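## Task

Lift the two jars marked TBS 0.5 M and TBS 0.1 M from the cart and set both upright on the desk's mat. All other labelled containers must stay where they are and the cart must stay standing. The task fails if any labelled container reaches the floor, or if the robot topples or is left leaning.

## Robot and tools

ROBOT. A base that can drive in any direction carries a column about 1.7 m high. A carriage rides up and down it (lift_m) and holds two identical six-joint arms, each ending in a two-finger gripper. Arm bases sit roughly 0.57 m + lift_m above the floor; parts of the carriage extend about 0.15 m beneath them. A hand can reach 0.78 m from its shoulder but only about 0.38 m below its arm base. A hand is about 0.16 m long, 0.1 m wide (0.14 m opened); the wrist camera sticks out 0.11 m to one side. Parked joints 1-6 are 0, 0.05, 0.05, 1.45, 0, 0; parked, the robot is about 0.85 m wide and 0.65 m long.

CAMERAS. carriage_camera is fixed on the carriage, facing forward and tilted about 20 degrees down. left_wrist_camera and right_wrist_camera look out past each hand's fingertips. Images are 896x504 pixels. A per-camera pinhole+radial calibration (K, distortion, T_world_to_cam, where world means the base frame) is supplied; real values can be slightly off, and wrist-camera poses inherit joint-reading errors.

FRAMES. Base frame: metres, origin on the floor below the base centre, x ahead, y to the left, z up. left_hand and right_hand are reported in it as the point midway between that hand's pads, with quat_wxyz; the hand's z axis runs along the fingers and they open along its y axis (hand pointing straight up with joints 1, 5, 6 at 0 gives 1, 0, 0, 0). Odometry frame: the base frame as it was at scene start. base_odometry counts wheel rotation only, so slip reads as travel; heading in rad, left positive, -3.142 to 3.142.

move. Optional keys: base, joints, speeds, min_time_s, cameras. With no action it just reports state and images. Motions in one action start together.
- base: an object with exactly one key, each a relative offset from where the base last reported itself: translate_m (metres, forward positive, -2 to 2), strafe_m (metres, left positive, -2 to 2), rotate_rad (radians, counter-clockwise positive, -6.3 to 6.3).
- joints: a single object for lift and both arms, keyed by name, each value an absolute target. lift_m 0 to 1 m. Per arm (left_ and right_ prefixes, same ranges): joint1_rad -2.617 to 3.054 (yaw about vertical, 0 forward, positive left); joint2_rad 0 to 3.141 (shoulder: 0 upper arm back and level, 1.57 vertical, 3.14 forward and level); joint3_rad 0 to 3.141 (elbow, 0 folded, 3.14 straight); joint4_rad -1.57 to 1.57 (wrist pitch, positive lifts fingertips); joint5_rad -1.57 to 1.57 (wrist yaw, positive swings fingertips to the right, opposite to joint 1); joint6_rad -2.094 to 2.094 (roll about the finger axis, positive clockwise viewed from forearm); gripper_m 0 to 0.093 m, pad gap. Joints not named may still be driving toward earlier targets.
- speeds: caps for this action only: translate_m and strafe_m 0.02-0.5 m/s, rotate_rad 0.05-1.57 rad/s, lift_m 0.08-0.25 m/s (maximum is default).
- min_time_s: 0.1-8 s, a floor on each arm/gripper motion's duration; smoother, straighter paths.
- cameras: list of carriage_camera, left_wrist_camera, right_wrist_camera or all; omitted/null means all, [] means none.
An action lasts at most 15 s; a drive is cut after 14 s (time_out). An unknown key makes the call invalid; an out-of-range value gets it refused, and a refusal or a stop cancels the remaining move, wait and finished_scene calls in that reply.

wait: seconds 0 to 10; nothing new commanded, returns state and images. zoom_image: camera plus region [x0, y0, x1, y1] in that camera's latest image pixels, top-left origin, at most 504x504. finished_scene: scene = current scene number; irreversible, reports success and the next task.

RESULTS. joint_positions are readings; done tolerances: lift 0.004, joint1 0.02, joint2 0.105, joint3 0.06, joint4 0.04, joint5 0.025, joint6 0.02, gripper 0.004. Status words: done; off_target (resting short, maybe still pushing); contact_stop or time_out (target dropped, holding); not_followed (a self-collision check withheld arm targets, gripper still acts); limit_stop_at_motor_heat. on_its_own lists uncommanded behaviour (held at = target). motor_effort is percent of max, bracket = peak; drive_wheels sign is meaningless. Joint torques wrap at ±28 N m for joints 1-3. Gripping a hard object, the gripper reads up to 0.005 m under its width and may say off_target; empty and closed it reads 0-0.002. Release by commanding well above the reading.

CAUTIONS. Hand readings err, usually showing the hand higher than it truly is, worse at long reach; about 1 kg makes a level hand sag 7-25 cm, and a straight arm may not lift it. Arms have no contact stop and keep pressing; the base stop is unreliable and ignores arms. If pinned, back off about 0.2 m the way you came. Never reverse under a table edge into the column. Tipping risk grows with a high carriage, outstretched or loaded arms, pushing and sudden stops; only images reveal a lean. Keep arms from striking or squeezing each other. Outstretched or loaded arms heat up even while you think; at MOTOR HOT, park the arm; at 100 °C it drops limp. Avoid drops, releasing moving objects, slams and hard pushes.

Each tool is called after ">>>" by a JSON object that holds its "fn" and its "kwargs".

## Session

>>> {"fn": "move", "kwargs": {}}

Scene clock: 0.00 s.
Joint torques (N m): no reading
base_odometry: x=+0.000 y=+0.000 heading=+0.000
base_status: not commanded
joint_positions: lift_m=+0.300 left_joint1_rad=+0.006 left_joint2_rad=+0.054 left_joint3_rad=+0.030 left_joint4_rad=+1.461 left_joint5_rad=-0.044 left_joint6_rad=+0.028 left_gripper_m=+0.09396 right_joint1_rad=+0.007 right_joint2_rad=+0.038 right_joint3_rad=+0.044 right_joint4_rad=+1.491 right_joint5_rad=+0.003 right_joint6_rad=-0.030 right_gripper_m=+0.09396
joint_status: not commanded
motor_effort: lift_m=+40 drive_wheels=+4
left_hand: x=+0.2577 y=+0.3121 z=+1.3065 quat_wxyz=(+0.997, -0.021, +0.067, +0.019) (m; base frame)
right_hand: x=+0.2414 y=-0.3047 z=+1.3112 quat_wxyz=(+0.999, +0.001, +0.037, -0.012) (m; base frame)
pictures: carriage_camera, left_wrist_camera, right_wrist_camera

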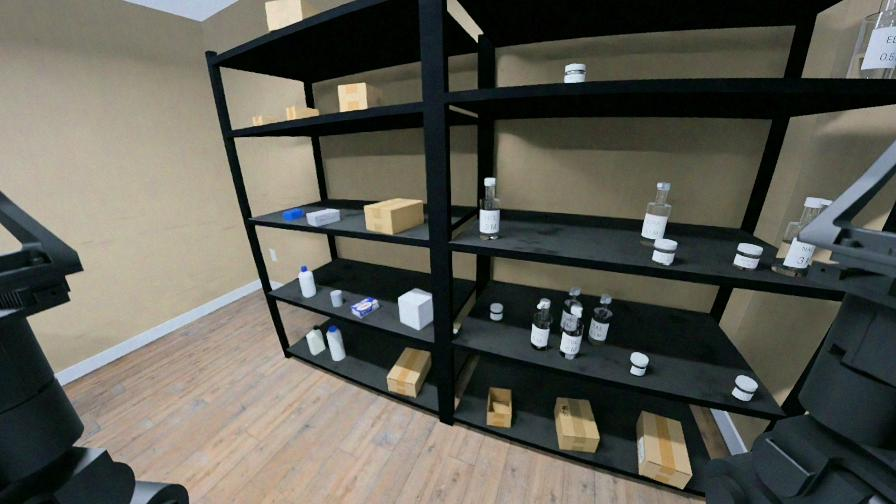

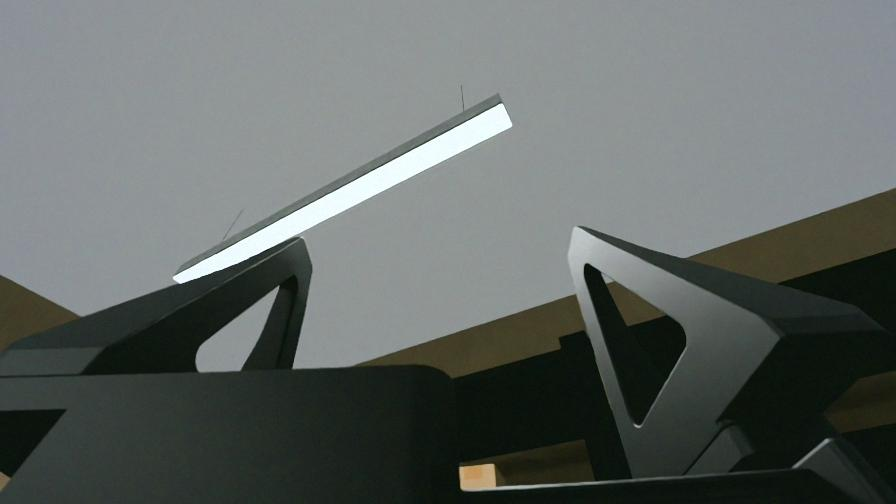

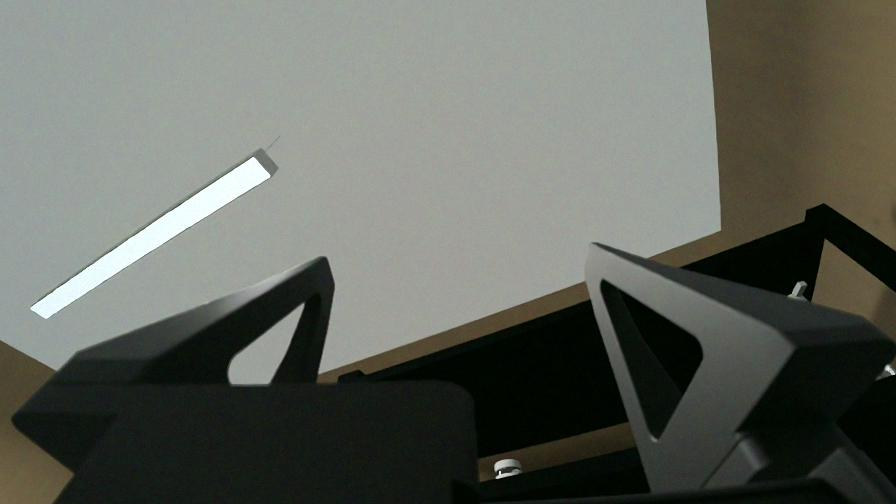

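>>> {"fn": "move", "kwargs": {"base": {"rotate_rad": 1.57}, "cameras": ["carriage_camera"]}}

>>> {"fn": "move", "kwargs": {"base": {"rotate_rad": 1.57}, "cameras": ["carriage_camera"]}}

>>> {"fn": "move", "kwargs": {"base": {"rotate_rad": 1.57}, "cameras": ["carriage_camera"]}}

Scene clock: 3.70 s.
Joint torques (N m): left_arm=[-0.42 4.38 5.38 -0.29 0.03 -0.03] | right_arm=[0.27 3.48 6.23 -0.33 0.08 0.06]
move: done
base_odometry: x=+0.000 y=+0.000 heading=+1.570
base_status: done
joint_positions: lift_m=+0.300 left_joint1_rad=+0.006 left_joint2_rad=+0.054 left_joint3_rad=+0.030 left_joint4_rad=+1.460 left_joint5_rad=-0.044 left_joint6_rad=+0.028 left_gripper_m=+0.09397 right_joint1_rad=+0.007 right_joint2_rad=+0.038 right_joint3_rad=+0.044 right_joint4_rad=+1.490 right_joint5_rad=+0.003 right_joint6_rad=-0.030 right_gripper_m=+0.09397
joint_status: not commanded
motor_effort: lift_m=+40(41) drive_wheels=+8(20)
left_hand: x=+0.2580 y=+0.3121 z=+1.3065 quat_wxyz=(+0.997, -0.021, +0.067, +0.019) (m; base frame)
right_hand: x=+0.2416 y=-0.3047 z=+1.3112 quat_wxyz=(+0.999, +0.001, +0.037, -0.012) (m; base frame)
pictures: carriage_camera

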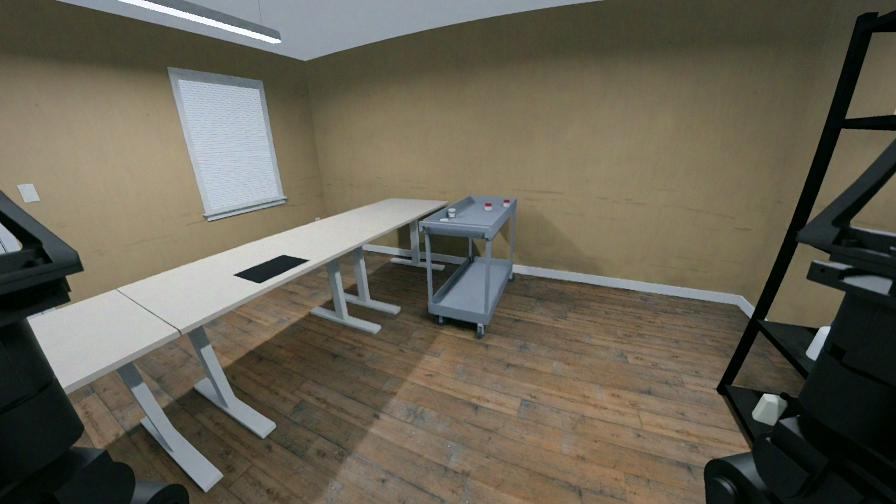

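Scene clock: 6.80 s.
Joint torques (N m): left_arm=[-0.43 4.38 5.39 -0.29 0.03 -0.04] | right_arm=[0.27 3.51 6.22 -0.33 0.08 0.06]
move: done
base_odometry: x=+0.000 y=+0.000 heading=+3.139
base_status: done
joint_positions: lift_m=+0.300 left_joint1_rad=+0.006 left_joint2_rad=+0.054 left_joint3_rad=+0.030 left_joint4_rad=+1.460 left_joint5_rad=-0.044 left_joint6_rad=+0.028 left_gripper_m=+0.09398 right_joint1_rad=+0.007 right_joint2_rad=+0.038 right_joint3_rad=+0.044 right_joint4_rad=+1.490 right_joint5_rad=+0.003 right_joint6_rad=-0.030 right_gripper_m=+0.09398
joint_status: not commanded
motor_effort: lift_m=+40(41) drive_wheels=+8(19)
left_hand: x=+0.2581 y=+0.3121 z=+1.3065 quat_wxyz=(+0.997, -0.021, +0.067, +0.019) (m; base frame)
right_hand: x=+0.2417 y=-0.3047 z=+1.3112 quat_wxyz=(+0.999, +0.001, +0.037, -0.012) (m; base frame)
pictures: carriage_camera

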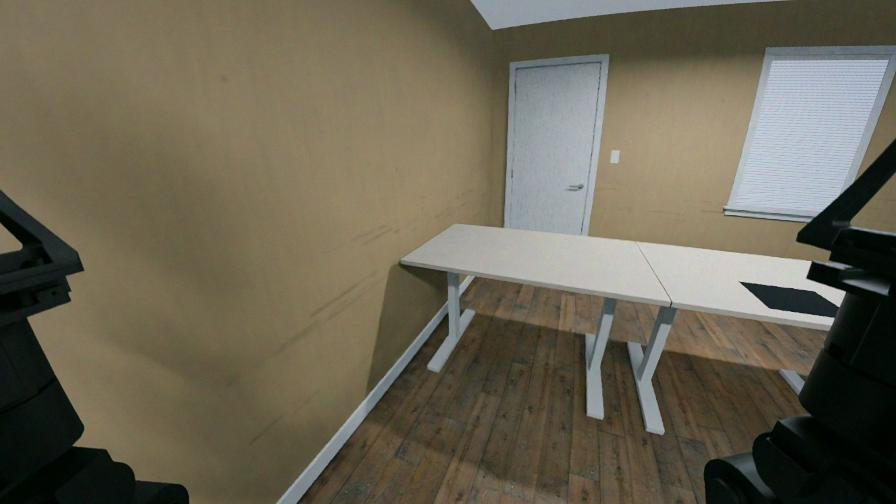

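Scene clock: 9.90 s.
Joint torques (N m): left_arm=[-0.43 4.38 5.39 -0.29 0.03 -0.04] | right_arm=[0.2 3.49 6.2 -0.33 0.08 0.06]
move: done
base_odometry: x=+0.000 y=+0.000 heading=-1.574
base_status: done
joint_positions: lift_m=+0.300 left_joint1_rad=+0.006 left_joint2_rad=+0.054 left_joint3_rad=+0.030 left_joint4_rad=+1.460 left_joint5_rad=-0.044 left_joint6_rad=+0.028 left_gripper_m=+0.09398 right_joint1_rad=+0.007 right_joint2_rad=+0.038 right_joint3_rad=+0.044 right_joint4_rad=+1.490 right_joint5_rad=+0.003 right_joint6_rad=-0.030 right_gripper_m=+0.09398
joint_status: not commanded
motor_effort: lift_m=+41(41) drive_wheels=+8(20)
left_hand: x=+0.2581 y=+0.3121 z=+1.3065 quat_wxyz=(+0.997, -0.021, +0.067, +0.019) (m; base frame)
right_hand: x=+0.2417 y=-0.3047 z=+1.3112 quat_wxyz=(+0.999, +0.001, +0.037, -0.012) (m; base frame)
pictures: carriage_camera

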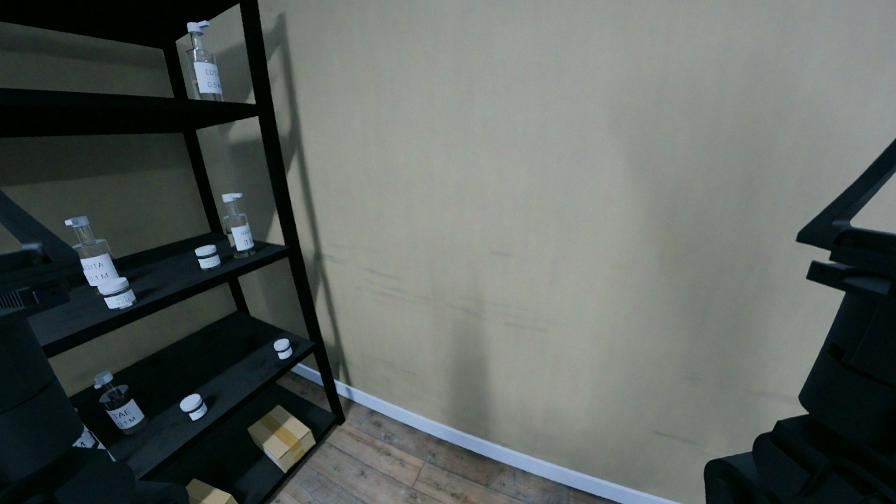

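>>> {"fn": "move", "kwargs": {"joints": {"right_joint2_rad":1.2,"right_joint3_rad":1.2,"right_joint4_rad":0}, "cameras": []}}

>>> {"fn": "move", "kwargs": {"joints": {"right_joint2_rad":1.2,"right_joint3_rad":1.2,"right_joint4_rad":-1.2}, "cameras": ["right_wrist_camera"]}}

>>> {"fn": "move", "kwargs": {"joints": {"right_joint2_rad":2.0,"right_joint3_rad":1.2,"right_joint4_rad":0}, "cameras": []}}

>>> {"fn": "move", "kwargs": {"joints": {"right_joint2_rad":2.0,"right_joint3_rad":1.6,"right_joint4_rad":-0.4,"right_joint1_rad":0.5}, "cameras": ["right_wrist_camera","carriage_camera"]}}

>>> {"fn": "move", "kwargs": {"joints": {"right_joint2_rad":0.05,"right_joint3_rad":0.05,"right_joint4_rad":1.45,"right_joint1_rad":0}, "base": {"rotate_rad":-3.14}, "cameras": ["carriage_camera"]}}

Scene clock: 14.90 s.
Joint torques (N m): left_arm=[-0.42 4.38 5.39 -0.28 0.03 -0.04] | right_arm=[0.2 -3.74 10.37 2.58 0.09 0.07]
move: done
base_odometry: x=+0.000 y=+0.000 heading=-1.574
base_status: not commanded
joint_positions: lift_m=+0.300 left_joint1_rad=+0.006 left_joint2_rad=+0.054 left_joint3_rad=+0.030 left_joint4_rad=+1.460 left_joint5_rad=-0.044 left_joint6_rad=+0.028 left_gripper_m=+0.09398 right_joint1_rad=+0.007 right_joint2_rad=+1.193 right_joint3_rad=+1.173 right_joint4_rad=+0.013 right_joint5_rad=+0.003 right_joint6_rad=-0.030 right_gripper_m=+0.09398
joint_status: all done
motor_effort: lift_m=+40(41) drive_wheels=+8(8)
left_hand: x=+0.2581 y=+0.3121 z=+1.3065 quat_wxyz=(+0.997, -0.021, +0.067, +0.019) (m; base frame)
right_hand: x=+0.6372 y=-0.3021 z=+1.2931 quat_wxyz=(+0.704, -0.012, +0.710, -0.009) (m; base frame)
pictures: none
No camera images: "cameras" was empty.

Scene clock: 16.67 s.
Joint torques (N m): left_arm=[-0.43 4.38 5.39 -0.29 0.03 -0.04] | right_arm=[0.17 -2.89 9.18 1.28 0.08 0.06]
move: done
base_odometry: x=+0.000 y=+0.000 heading=-1.574
base_status: not commanded
joint_positions: lift_m=+0.300 left_joint1_rad=+0.006 left_joint2_rad=+0.054 left_joint3_rad=+0.030 left_joint4_rad=+1.460 left_joint5_rad=-0.044 left_joint6_rad=+0.028 left_gripper_m=+0.09398 right_joint1_rad=+0.007 right_joint2_rad=+1.193 right_joint3_rad=+1.176 right_joint4_rad=-1.187 right_joint5_rad=+0.003 right_joint6_rad=-0.030 right_gripper_m=+0.09398
joint_status: all done
motor_effort: lift_m=+40(41) drive_wheels=+8(8)
left_hand: x=+0.2581 y=+0.3121 z=+1.3065 quat_wxyz=(+0.997, -0.021, +0.067, +0.019) (m; base frame)
right_hand: x=+0.4792 y=-0.3032 z=+1.0661 quat_wxyz=(+0.182, -0.018, +0.983, -0.003) (m; base frame)
pictures: right_wrist_camera
camera_calibration:
right_wrist_camera: T_world_to_cam=[[-0.0318898, -0.999491, -0.000111198, -0.283524], [-0.97492, 0.0310813, 0.220376, 0.248512], [-0.22026, 0.00713616, -0.975415, 1.27068], [0, 0, 0, 1]] pos_world=[0.513119, -0.300172, 1.18465]

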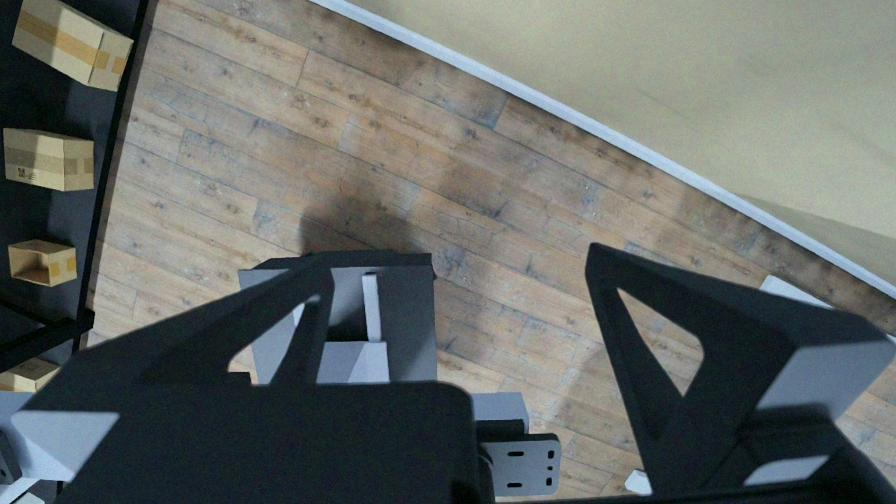

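Scene clock: 18.47 s.
Joint torques (N m): left_arm=[-0.42 4.4 5.41 -0.28 0.03 -0.04] | right_arm=[0.17 -8.95 8.51 2.29 0.09 0.06]
move: done
base_odometry: x=+0.000 y=+0.000 heading=-1.574
base_status: not commanded
joint_positions: lift_m=+0.300 left_joint1_rad=+0.006 left_joint2_rad=+0.054 left_joint3_rad=+0.030 left_joint4_rad=+1.460 left_joint5_rad=-0.044 left_joint6_rad=+0.028 left_gripper_m=+0.09398 right_joint1_rad=+0.007 right_joint2_rad=+1.987 right_joint3_rad=+1.181 right_joint4_rad=-0.014 right_joint5_rad=+0.003 right_joint6_rad=-0.030 right_gripper_m=+0.09398
joint_status: all done
motor_effort: lift_m=+40(41) drive_wheels=+8(8)
left_hand: x=+0.2581 y=+0.3121 z=+1.3065 quat_wxyz=(+0.997, -0.021, +0.067, +0.019) (m; base frame)
right_hand: x=+0.7300 y=-0.3015 z=+0.9213 quat_wxyz=(+0.367, -0.017, +0.930, -0.006) (m; base frame)
pictures: none
No camera images: "cameras" was empty.

Scene clock: 19.80 s.
Joint torques (N m): left_arm=[-0.43 4.4 5.38 -0.29 0.03 -0.04] | right_arm=[-0.29 -9.89 9.73 2.06 0.09 0.06]
move: done
base_odometry: x=+0.000 y=+0.000 heading=-1.574
base_status: not commanded
joint_positions: lift_m=+0.300 left_joint1_rad=+0.006 left_joint2_rad=+0.054 left_joint3_rad=+0.030 left_joint4_rad=+1.460 left_joint5_rad=-0.044 left_joint6_rad=+0.028 left_gripper_m=+0.09398 right_joint1_rad=+0.505 right_joint2_rad=+1.988 right_joint3_rad=+1.577 right_joint4_rad=-0.387 right_joint5_rad=+0.003 right_joint6_rad=-0.030 right_gripper_m=+0.09398
joint_status: all done
motor_effort: lift_m=+40(40) drive_wheels=+8(9)
left_hand: x=+0.2581 y=+0.3121 z=+1.3065 quat_wxyz=(+0.997, -0.021, +0.067, +0.019) (m; base frame)
right_hand: x=+0.7016 y=-0.0402 z=+1.0168 quat_wxyz=(+0.366, -0.244, +0.894, +0.087) (m; base frame)
pictures: carriage_camera, right_wrist_camera
camera_calibration:
right_wrist_camera: T_world_to_cam=[[0.452371, -0.891699, -0.0152997, -0.333568], [-0.878106, -0.442346, -0.182374, 0.790579], [0.155855, 0.0959353, -0.98311, 1.01716], [0, 0, 0, 1]] pos_world=[0.68658, -0.0453148, 1.13906]

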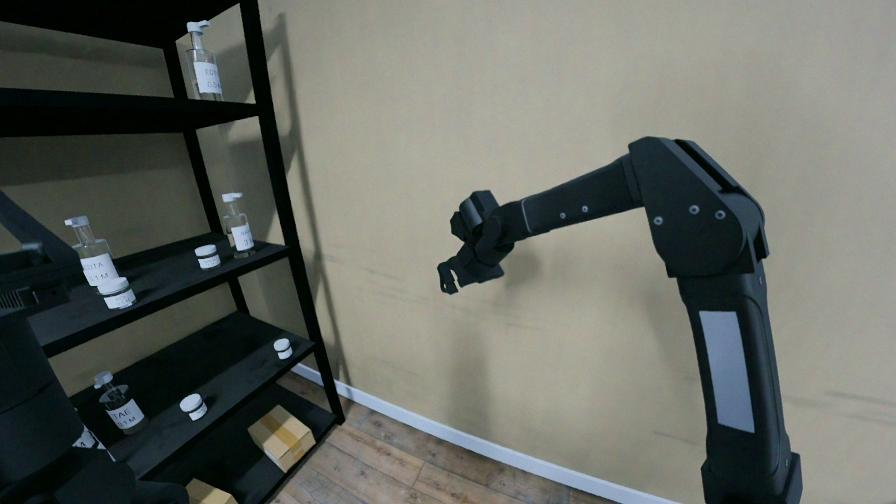

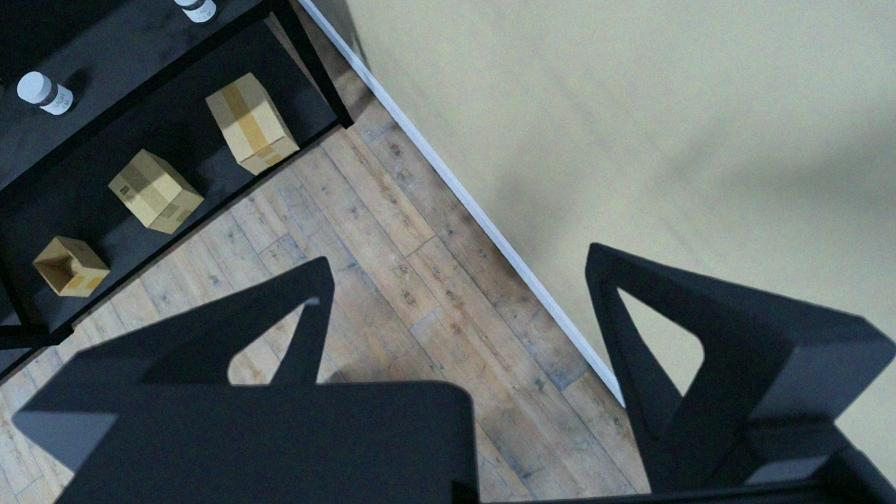

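Scene clock: 24.07 s.
Joint torques (N m): left_arm=[-0.43 4.4 5.41 -0.24 0.03 -0.04] | right_arm=[-0.46 2.25 5.46 -0.1 0.07 0.07]
move: done
base_odometry: x=+0.000 y=+0.000 heading=+1.569
base_status: done
joint_positions: lift_m=+0.300 left_joint1_rad=+0.006 left_joint2_rad=+0.054 left_joint3_rad=+0.030 left_joint4_rad=+1.456 left_joint5_rad=-0.044 left_joint6_rad=+0.028 left_gripper_m=+0.09400 right_joint1_rad=+0.006 right_joint2_rad=+0.061 right_joint3_rad=+0.056 right_joint4_rad=+1.444 right_joint5_rad=+0.004 right_joint6_rad=-0.030 right_gripper_m=+0.09400
joint_status: all done
motor_effort: lift_m=+40(41) drive_wheels=+8(21)
left_hand: x=+0.2589 y=+0.3122 z=+1.3064 quat_wxyz=(+0.997, -0.021, +0.069, +0.019) (m; base frame)
right_hand: x=+0.2567 y=-0.3048 z=+1.3130 quat_wxyz=(+0.998, +0.001, +0.066, -0.012) (m; base frame)
pictures: carriage_camera

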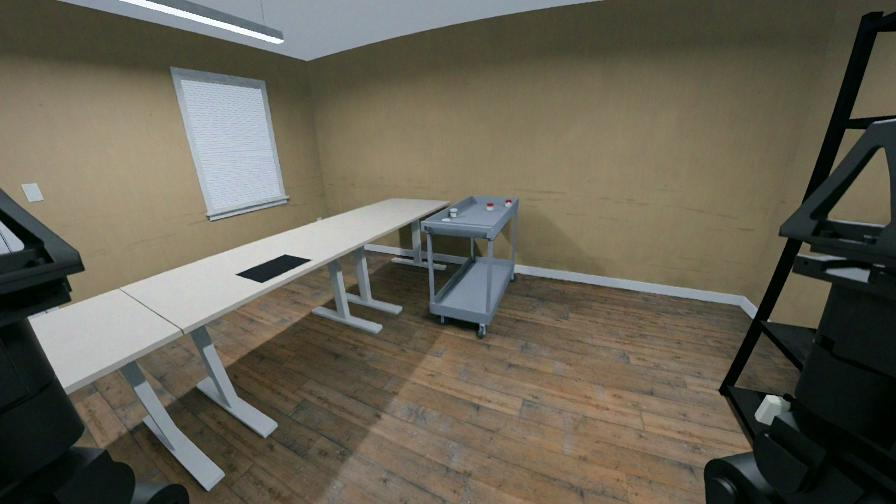

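>>> {"fn": "zoom_image", "kwargs": {"camera": "carriage_camera", "region": [400, 180, 540, 260]}}

Scaled by 3.600.

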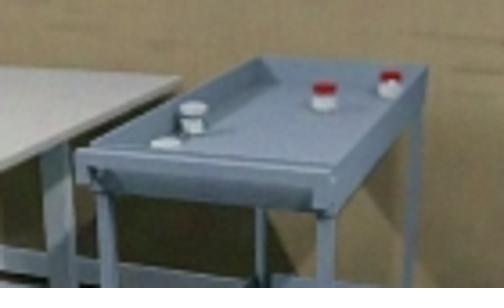

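>>> {"fn": "move", "kwargs": {"base": {"rotate_rad": -0.45}, "cameras": []}}

>>> {"fn": "move", "kwargs": {"base": {"translate_m": 1.7}, "cameras": []}}

>>> {"fn": "move", "kwargs": {"base": {"rotate_rad": 1.3}, "cameras": ["carriage_camera"]}}

Scene clock: 29.93 s.
Joint torques (N m): left_arm=[-0.32 4.4 5.39 -0.25 0.03 -0.04] | right_arm=[-0.54 2.25 5.45 -0.12 0.06 0.06]
move: done
base_odometry: x=+0.000 y=+0.000 heading=+1.120
base_status: done
joint_positions: lift_m=+0.300 left_joint1_rad=+0.006 left_joint2_rad=+0.054 left_joint3_rad=+0.030 left_joint4_rad=+1.457 left_joint5_rad=-0.044 left_joint6_rad=+0.028 left_gripper_m=+0.09400 right_joint1_rad=+0.006 right_joint2_rad=+0.061 right_joint3_rad=+0.056 right_joint4_rad=+1.445 right_joint5_rad=+0.004 right_joint6_rad=-0.030 right_gripper_m=+0.09400
joint_status: not commanded
motor_effort: lift_m=+40(40) drive_wheels=+8(19)
left_hand: x=+0.2588 y=+0.3122 z=+1.3064 quat_wxyz=(+0.997, -0.021, +0.069, +0.019) (m; base frame)
right_hand: x=+0.2565 y=-0.3048 z=+1.3131 quat_wxyz=(+0.998, +0.001, +0.066, -0.012) (m; base frame)
pictures: none
No camera images: "cameras" was empty.

Scene clock: 35.60 s.
Joint torques (N m): left_arm=[-0.43 4.3 5.35 -0.23 0.03 -0.03] | right_arm=[-0.43 2.18 5.38 -0.17 0.06 0.06]
move: done
base_odometry: x=+0.743 y=+1.529 heading=+1.119
base_status: done
joint_positions: lift_m=+0.300 left_joint1_rad=+0.006 left_joint2_rad=+0.054 left_joint3_rad=+0.030 left_joint4_rad=+1.458 left_joint5_rad=-0.044 left_joint6_rad=+0.028 left_gripper_m=+0.09400 right_joint1_rad=+0.006 right_joint2_rad=+0.061 right_joint3_rad=+0.056 right_joint4_rad=+1.447 right_joint5_rad=+0.004 right_joint6_rad=-0.030 right_gripper_m=+0.09400
joint_status: not commanded
motor_effort: lift_m=+39(41) drive_wheels=-5(27)
left_hand: x=+0.2584 y=+0.3122 z=+1.3064 quat_wxyz=(+0.997, -0.021, +0.068, +0.019) (m; base frame)
right_hand: x=+0.2560 y=-0.3048 z=+1.3131 quat_wxyz=(+0.998, +0.001, +0.065, -0.012) (m; base frame)
pictures: none
No camera images: "cameras" was empty.

Scene clock: 38.43 s.
Joint torques (N m): left_arm=[-0.39 4.4 5.39 -0.26 0.03 -0.04] | right_arm=[-0.47 2.44 5.45 -0.17 0.06 0.06]
move: done
base_odometry: x=+0.743 y=+1.529 heading=+2.419
base_status: done
joint_positions: lift_m=+0.300 left_joint1_rad=+0.006 left_joint2_rad=+0.054 left_joint3_rad=+0.030 left_joint4_rad=+1.458 left_joint5_rad=-0.044 left_joint6_rad=+0.028 left_gripper_m=+0.09401 right_joint1_rad=+0.006 right_joint2_rad=+0.059 right_joint3_rad=+0.056 right_joint4_rad=+1.448 right_joint5_rad=+0.004 right_joint6_rad=-0.030 right_gripper_m=+0.09401
joint_status: not commanded
motor_effort: lift_m=+40(41) drive_wheels=+8(22)
left_hand: x=+0.2585 y=+0.3122 z=+1.3064 quat_wxyz=(+0.997, -0.021, +0.068, +0.019) (m; base frame)
right_hand: x=+0.2551 y=-0.3049 z=+1.3132 quat_wxyz=(+0.998, +0.001, +0.063, -0.012) (m; base frame)
pictures: carriage_camera

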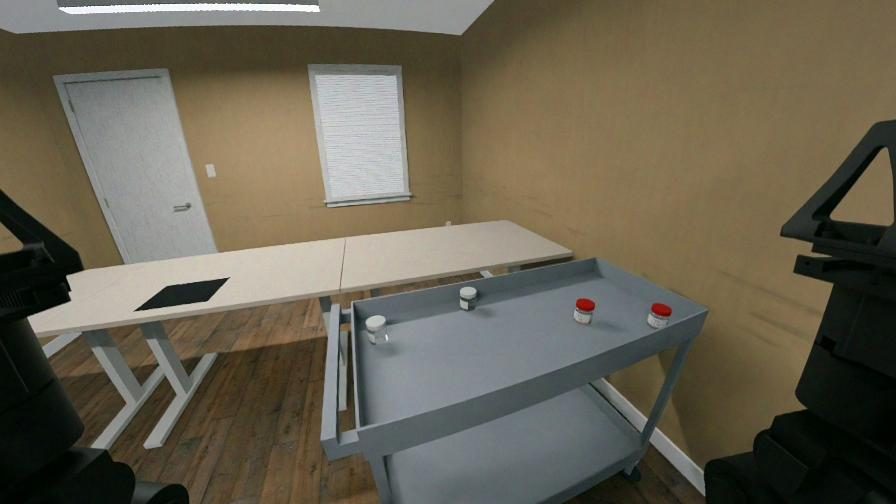

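>>> {"fn": "zoom_image", "kwargs": {"camera": "carriage_camera", "region": [340, 270, 500, 360]}}

>>> {"fn": "zoom_image", "kwargs": {"camera": "carriage_camera", "region": [560, 285, 690, 340]}}

Scaled by 3.150.

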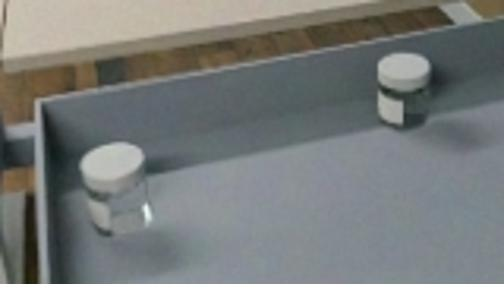

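Scaled by 3.877.

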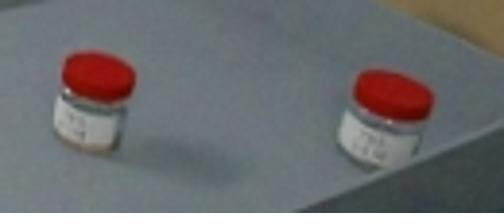

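>>> {"fn": "move", "kwargs": {"base": {"rotate_rad": 0.38}, "cameras": []}}

>>> {"fn": "move", "kwargs": {"base": {"strafe_m": -0.8}, "joints": {"lift_m":0.45}, "cameras": ["carriage_camera"]}}

>>> {"fn": "zoom_image", "kwargs": {"camera": "carriage_camera", "region": [350, 250, 600, 450]}}

Scene clock: 42.10 s.
Joint torques (N m): left_arm=[-0.42 4.38 5.41 -0.26 0.03 -0.04] | right_arm=[-0.42 2.43 5.45 -0.16 0.07 0.06]
move: done
base_odometry: x=+0.743 y=+1.529 heading=+2.798
base_status: done
joint_positions: lift_m=+0.300 left_joint1_rad=+0.006 left_joint2_rad=+0.054 left_joint3_rad=+0.030 left_joint4_rad=+1.458 left_joint5_rad=-0.044 left_joint6_rad=+0.028 left_gripper_m=+0.09401 right_joint1_rad=+0.006 right_joint2_rad=+0.059 right_joint3_rad=+0.056 right_joint4_rad=+1.448 right_joint5_rad=+0.004 right_joint6_rad=-0.030 right_gripper_m=+0.09401
joint_status: not commanded
motor_effort: lift_m=+40(41) drive_wheels=+8(17)
left_hand: x=+0.2585 y=+0.3122 z=+1.3064 quat_wxyz=(+0.997, -0.021, +0.068, +0.019) (m; base frame)
right_hand: x=+0.2551 y=-0.3049 z=+1.3132 quat_wxyz=(+0.998, +0.001, +0.063, -0.012) (m; base frame)
pictures: none
No camera images: "cameras" was empty.

Scene clock: 45.97 s.
Joint torques (N m): left_arm=[-0.53 4.36 5.39 -0.27 0.02 -0.04] | right_arm=[-0.18 2.71 5.91 -0.16 0.05 0.06]
move: done
base_odometry: x=+1.012 y=+2.283 heading=+2.799
base_status: done
joint_positions: lift_m=+0.450 left_joint1_rad=+0.007 left_joint2_rad=+0.054 left_joint3_rad=+0.030 left_joint4_rad=+1.458 left_joint5_rad=-0.044 left_joint6_rad=+0.028 left_gripper_m=+0.09401 right_joint1_rad=+0.005 right_joint2_rad=+0.056 right_joint3_rad=+0.050 right_joint4_rad=+1.448 right_joint5_rad=+0.004 right_joint6_rad=-0.030 right_gripper_m=+0.09401
joint_status: all done
motor_effort: lift_m=+42(51) drive_wheels=-4(24)
left_hand: x=+0.2585 y=+0.3122 z=+1.4562 quat_wxyz=(+0.997, -0.021, +0.068, +0.019) (m; base frame)
right_hand: x=+0.2558 y=-0.3049 z=+1.4615 quat_wxyz=(+0.998, +0.001, +0.064, -0.013) (m; base frame)
pictures: carriage_camera
camera_calibration:
carriage_camera: T_world_to_cam=[[-0.0301167, -0.999264, -0.0237735, 0.0381617], [-0.352417, 0.0328724, -0.935266, 1.3995], [0.935359, -0.0197889, -0.353147, 0.386235], [0, 0, 0, 1]] pos_world=[0.133088, -0.000228057, 1.44621]

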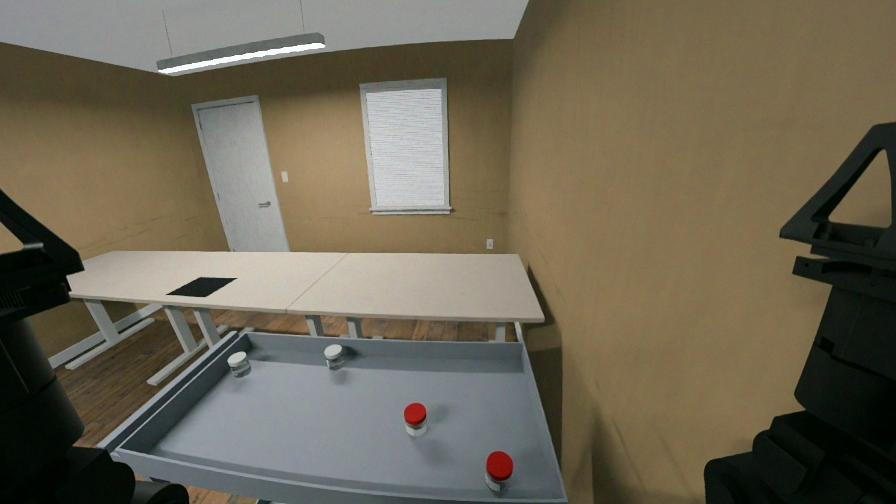

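Scaled by 2.016.

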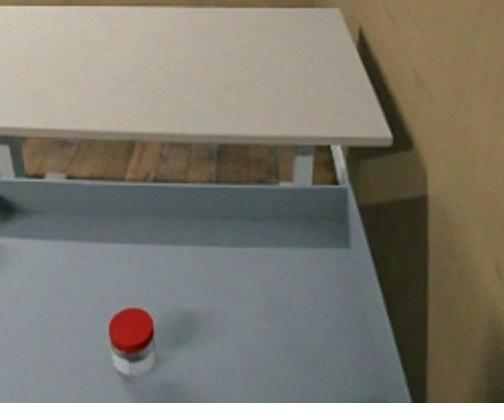

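>>> {"fn": "zoom_image", "kwargs": {"camera": "carriage_camera", "region": [400, 395, 520, 500]}}

>>> {"fn": "zoom_image", "kwargs": {"camera": "carriage_camera", "region": [220, 335, 360, 385]}}

Scaled by 4.200.

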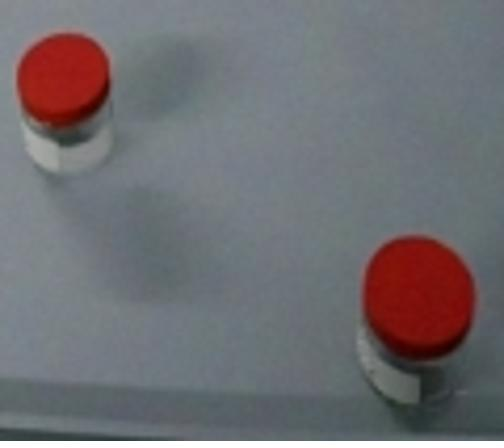

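Scaled by 3.600.

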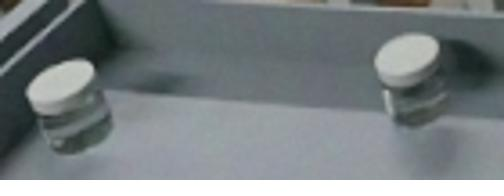

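>>> {"fn": "move", "kwargs": {"joints": {"lift_m":0.3,"left_joint1_rad":-0.1,"left_joint2_rad":0.9,"left_joint3_rad":0.9,"left_joint4_rad":-0.6,"left_joint5_rad":0.8}}}

>>> {"fn": "zoom_image", "kwargs": {"camera": "left_wrist_camera", "region": [250, 100, 650, 450]}}

Scene clock: 50.87 s.
Joint torques (N m): left_arm=[-0.96 -1.26 9.65 1.53 0.39 -0.01] | right_arm=[-0.29 2.73 5.96 -0.16 0.06 0.06]
move: done
base_odometry: x=+1.012 y=+2.283 heading=+2.799
base_status: not commanded
joint_positions: lift_m=+0.300 left_joint1_rad=-0.094 left_joint2_rad=+0.895 left_joint3_rad=+0.863 left_joint4_rad=-0.595 left_joint5_rad=+0.788 left_joint6_rad=+0.028 left_gripper_m=+0.09401 right_joint1_rad=+0.005 right_joint2_rad=+0.056 right_joint3_rad=+0.050 right_joint4_rad=+1.448 right_joint5_rad=+0.004 right_joint6_rad=-0.030 right_gripper_m=+0.09401
joint_status: all done
motor_effort: lift_m=+35(36) drive_wheels=-4(4)
left_hand: x=+0.4697 y=+0.1587 z=+1.1385 quat_wxyz=(+0.408, +0.224, +0.810, -0.356) (m; base frame)
right_hand: x=+0.2558 y=-0.3049 z=+1.3120 quat_wxyz=(+0.998, +0.001, +0.064, -0.013) (m; base frame)
pictures: carriage_camera, left_wrist_camera, right_wrist_camera
camera_calibration:
carriage_camera: T_world_to_cam=[[-0.0301167, -0.999264, -0.0237735, 0.0346089], [-0.352417, 0.0328724, -0.935266, 1.25973], [0.935359, -0.0197889, -0.353147, 0.33346], [0, 0, 0, 1]] pos_world=[0.133088, -0.000228057, 1.29677]
left_wrist_camera: T_world_to_cam=[[-0.670557, -0.631464, 0.389368, -0.0262272], [-0.739518, 0.527312, -0.418397, 0.743949], [0.0588841, -0.568503, -0.820571, 1.11879], [0, 0, 0, 1]] pos_world=[0.466698, 0.227179, 1.23952]
right_wrist_camera: T_world_to_cam=[[0.0384719, -0.999073, -0.0193177, -0.285027], [0.752888, 0.041692, -0.656827, 0.688769], [0.657024, 0.0107253, 0.753794, -1.0307], [0, 0, 0, 1]] pos_world=[0.169592, -0.302424, 1.22383]

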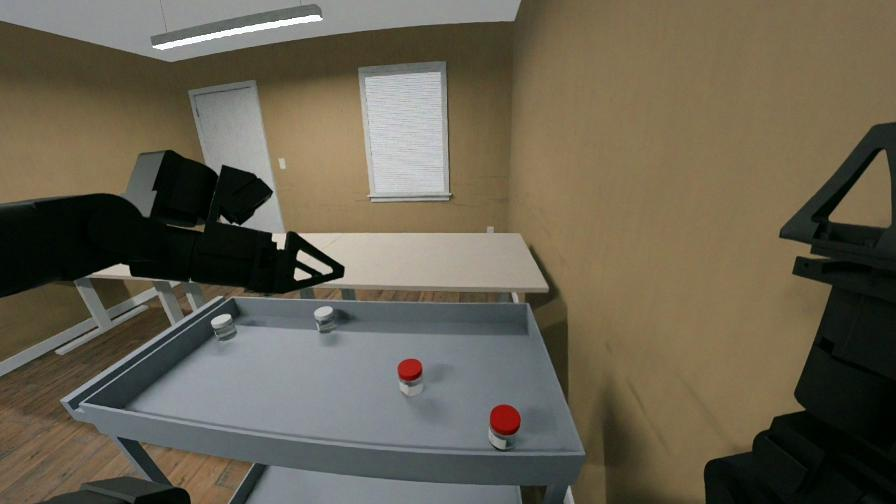

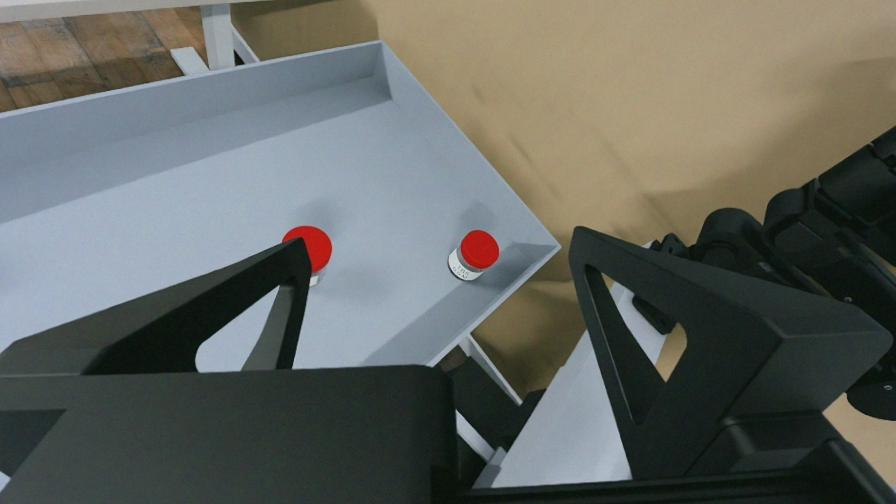

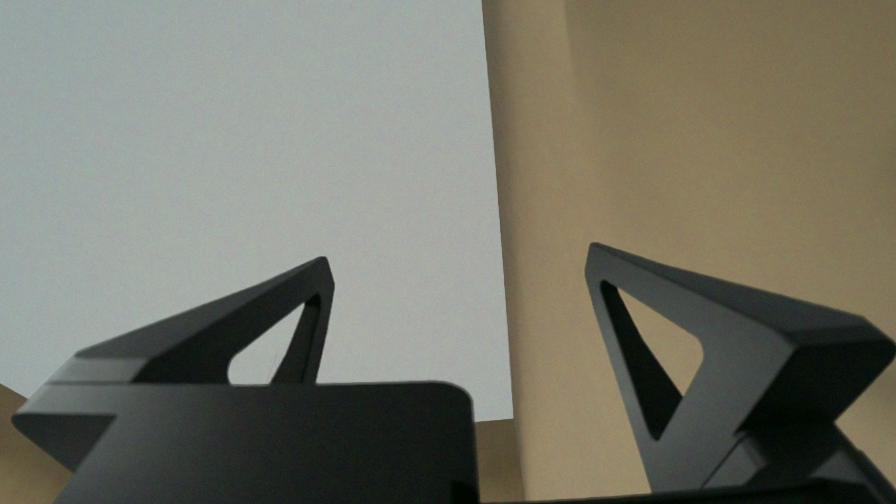

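Scaled by 1.260.

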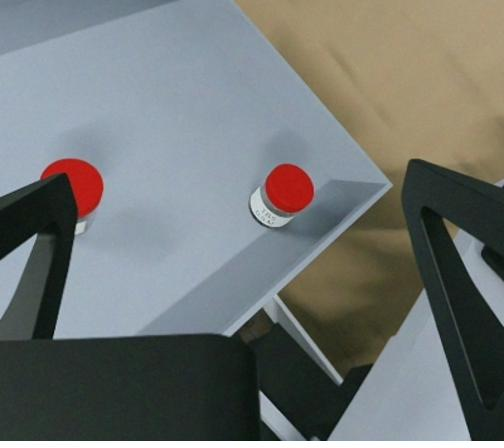

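>>> {"fn": "zoom_image", "kwargs": {"camera": "left_wrist_camera", "region": [440, 220, 510, 290]}}

>>> {"fn": "move", "kwargs": {"joints": {"left_joint1_rad":0.25,"left_joint4_rad":-0.8}, "cameras": ["left_wrist_camera"]}}

>>> {"fn": "zoom_image", "kwargs": {"camera": "left_wrist_camera", "region": [330, 100, 600, 370]}}

Scaled by 7.200.

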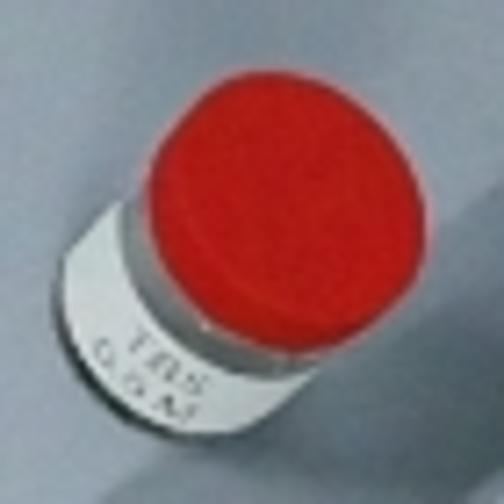

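Scene clock: 52.43 s.
Joint torques (N m): left_arm=[0.12 -1.09 9.39 1.34 0.35 0] | right_arm=[-0.28 2.73 5.93 -0.16 0.07 0.06]
move: done
base_odometry: x=+1.012 y=+2.283 heading=+2.799
base_status: not commanded
joint_positions: lift_m=+0.300 left_joint1_rad=+0.244 left_joint2_rad=+0.895 left_joint3_rad=+0.864 left_joint4_rad=-0.794 left_joint5_rad=+0.793 left_joint6_rad=+0.028 left_gripper_m=+0.09401 right_joint1_rad=+0.005 right_joint2_rad=+0.056 right_joint3_rad=+0.050 right_joint4_rad=+1.448 right_joint5_rad=+0.004 right_joint6_rad=-0.030 right_gripper_m=+0.09401
joint_status: all done
motor_effort: lift_m=+36(36) drive_wheels=-4(9)
left_hand: x=+0.4788 y=+0.2420 z=+1.1103 quat_wxyz=(+0.382, +0.047, +0.869, -0.311) (m; base frame)
right_hand: x=+0.2558 y=-0.3049 z=+1.3120 quat_wxyz=(+0.998, +0.001, +0.064, -0.013) (m; base frame)
pictures: left_wrist_camera
camera_calibration:
left_wrist_camera: T_world_to_cam=[[-0.340315, -0.793746, 0.504136, -0.202808], [-0.936564, 0.238309, -0.257014, 0.68006], [0.0838642, -0.559621, -0.824494, 1.13274], [0, 0, 0, 1]] pos_world=[0.472905, 0.310863, 1.21096]

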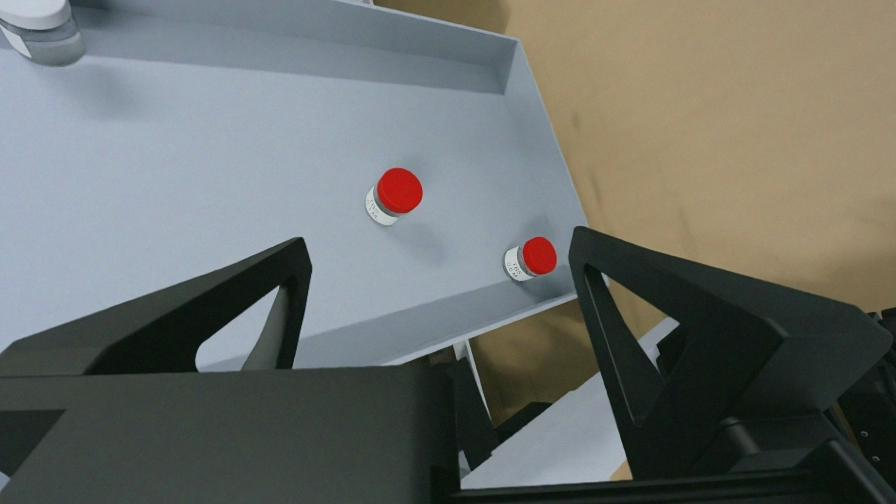

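Scaled by 1.867.

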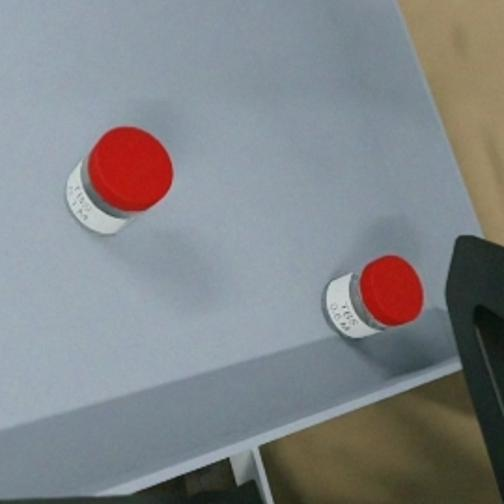

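>>> {"fn": "move", "kwargs": {"base": {"translate_m": -0.12}, "joints": {"lift_m":0.42,"left_joint1_rad":-0.413,"left_joint2_rad":2.553,"left_joint3_rad":1.854,"left_joint4_rad":-0.501,"left_joint5_rad":0,"left_joint6_rad":0,"right_joint1_rad":0.495,"right_joint2_rad":2.134,"right_joint3_rad":1.052,"right_joint4_rad":-0.118,"right_joint5_rad":0,"right_joint6_rad":0}}}

Scene clock: 58.07 s.
Joint torques (N m): left_arm=[-0.53 -16.01 8.25 1.02 -0.09 -0.17] | right_arm=[0.61 -8.65 6.86 1.28 0.04 0.16]
move: done
base_odometry: x=+1.124 y=+2.242 heading=+2.799
base_status: done
joint_positions: lift_m=+0.420 left_joint1_rad=-0.412 left_joint2_rad=+2.554 left_joint3_rad=+1.823 left_joint4_rad=-0.515 left_joint5_rad=+0.011 left_joint6_rad=+0.016 left_gripper_m=+0.09401 right_joint1_rad=+0.491 right_joint2_rad=+2.122 right_joint3_rad=+1.034 right_joint4_rad=-0.104 right_joint5_rad=+0.004 right_joint6_rad=-0.009 right_gripper_m=+0.09401
joint_status: all done
motor_effort: lift_m=+42(52) drive_wheels=+23(47)
left_hand: x=+0.7171 y=+0.0862 z=+0.9088 quat_wxyz=(+0.157, +0.210, +0.964, -0.037) (m; base frame)
right_hand: x=+0.5897 y=-0.1090 z=+0.9216 quat_wxyz=(+0.183, -0.242, +0.952, +0.043) (m; base frame)
pictures: carriage_camera, left_wrist_camera, right_wrist_camera
camera_calibration:
carriage_camera: T_world_to_cam=[[-0.0301167, -0.999264, -0.0237735, 0.0374495], [-0.352417, 0.0328724, -0.935266, 1.37148], [0.935359, -0.0197889, -0.353147, 0.375655], [0, 0, 0, 1]] pos_world=[0.133088, -0.000228057, 1.41625]
left_wrist_camera: T_world_to_cam=[[-0.433849, -0.900805, 0.0180434, 0.374244], [-0.853615, 0.417365, 0.311686, 0.29682], [-0.288299, 0.119822, -0.950014, 1.18184], [0, 0, 0, 1]] pos_world=[0.756459, 0.0716273, 1.0235]
right_wrist_camera: T_world_to_cam=[[0.418806, -0.908049, -0.00691299, -0.335507], [-0.887473, -0.410904, 0.208685, 0.293068], [-0.192337, -0.0812636, -0.977958, 1.12888], [0, 0, 0, 1]] pos_world=[0.617727, -0.0924978, 1.04052]

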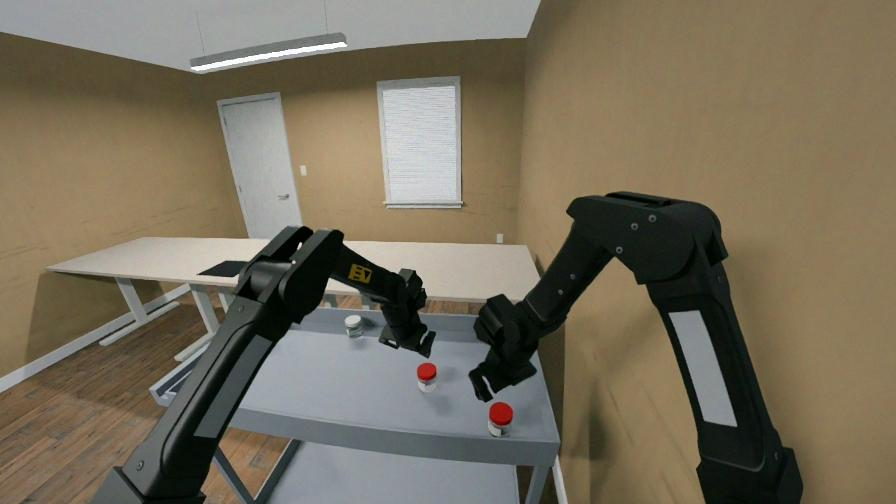

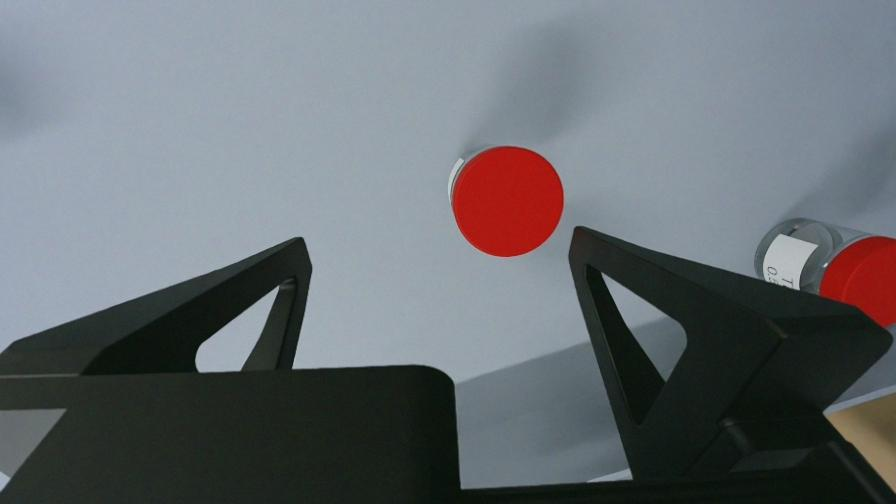

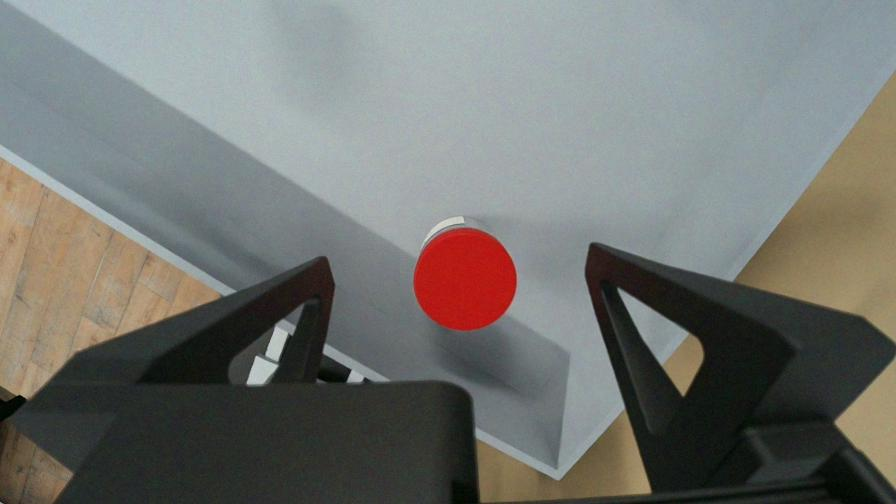

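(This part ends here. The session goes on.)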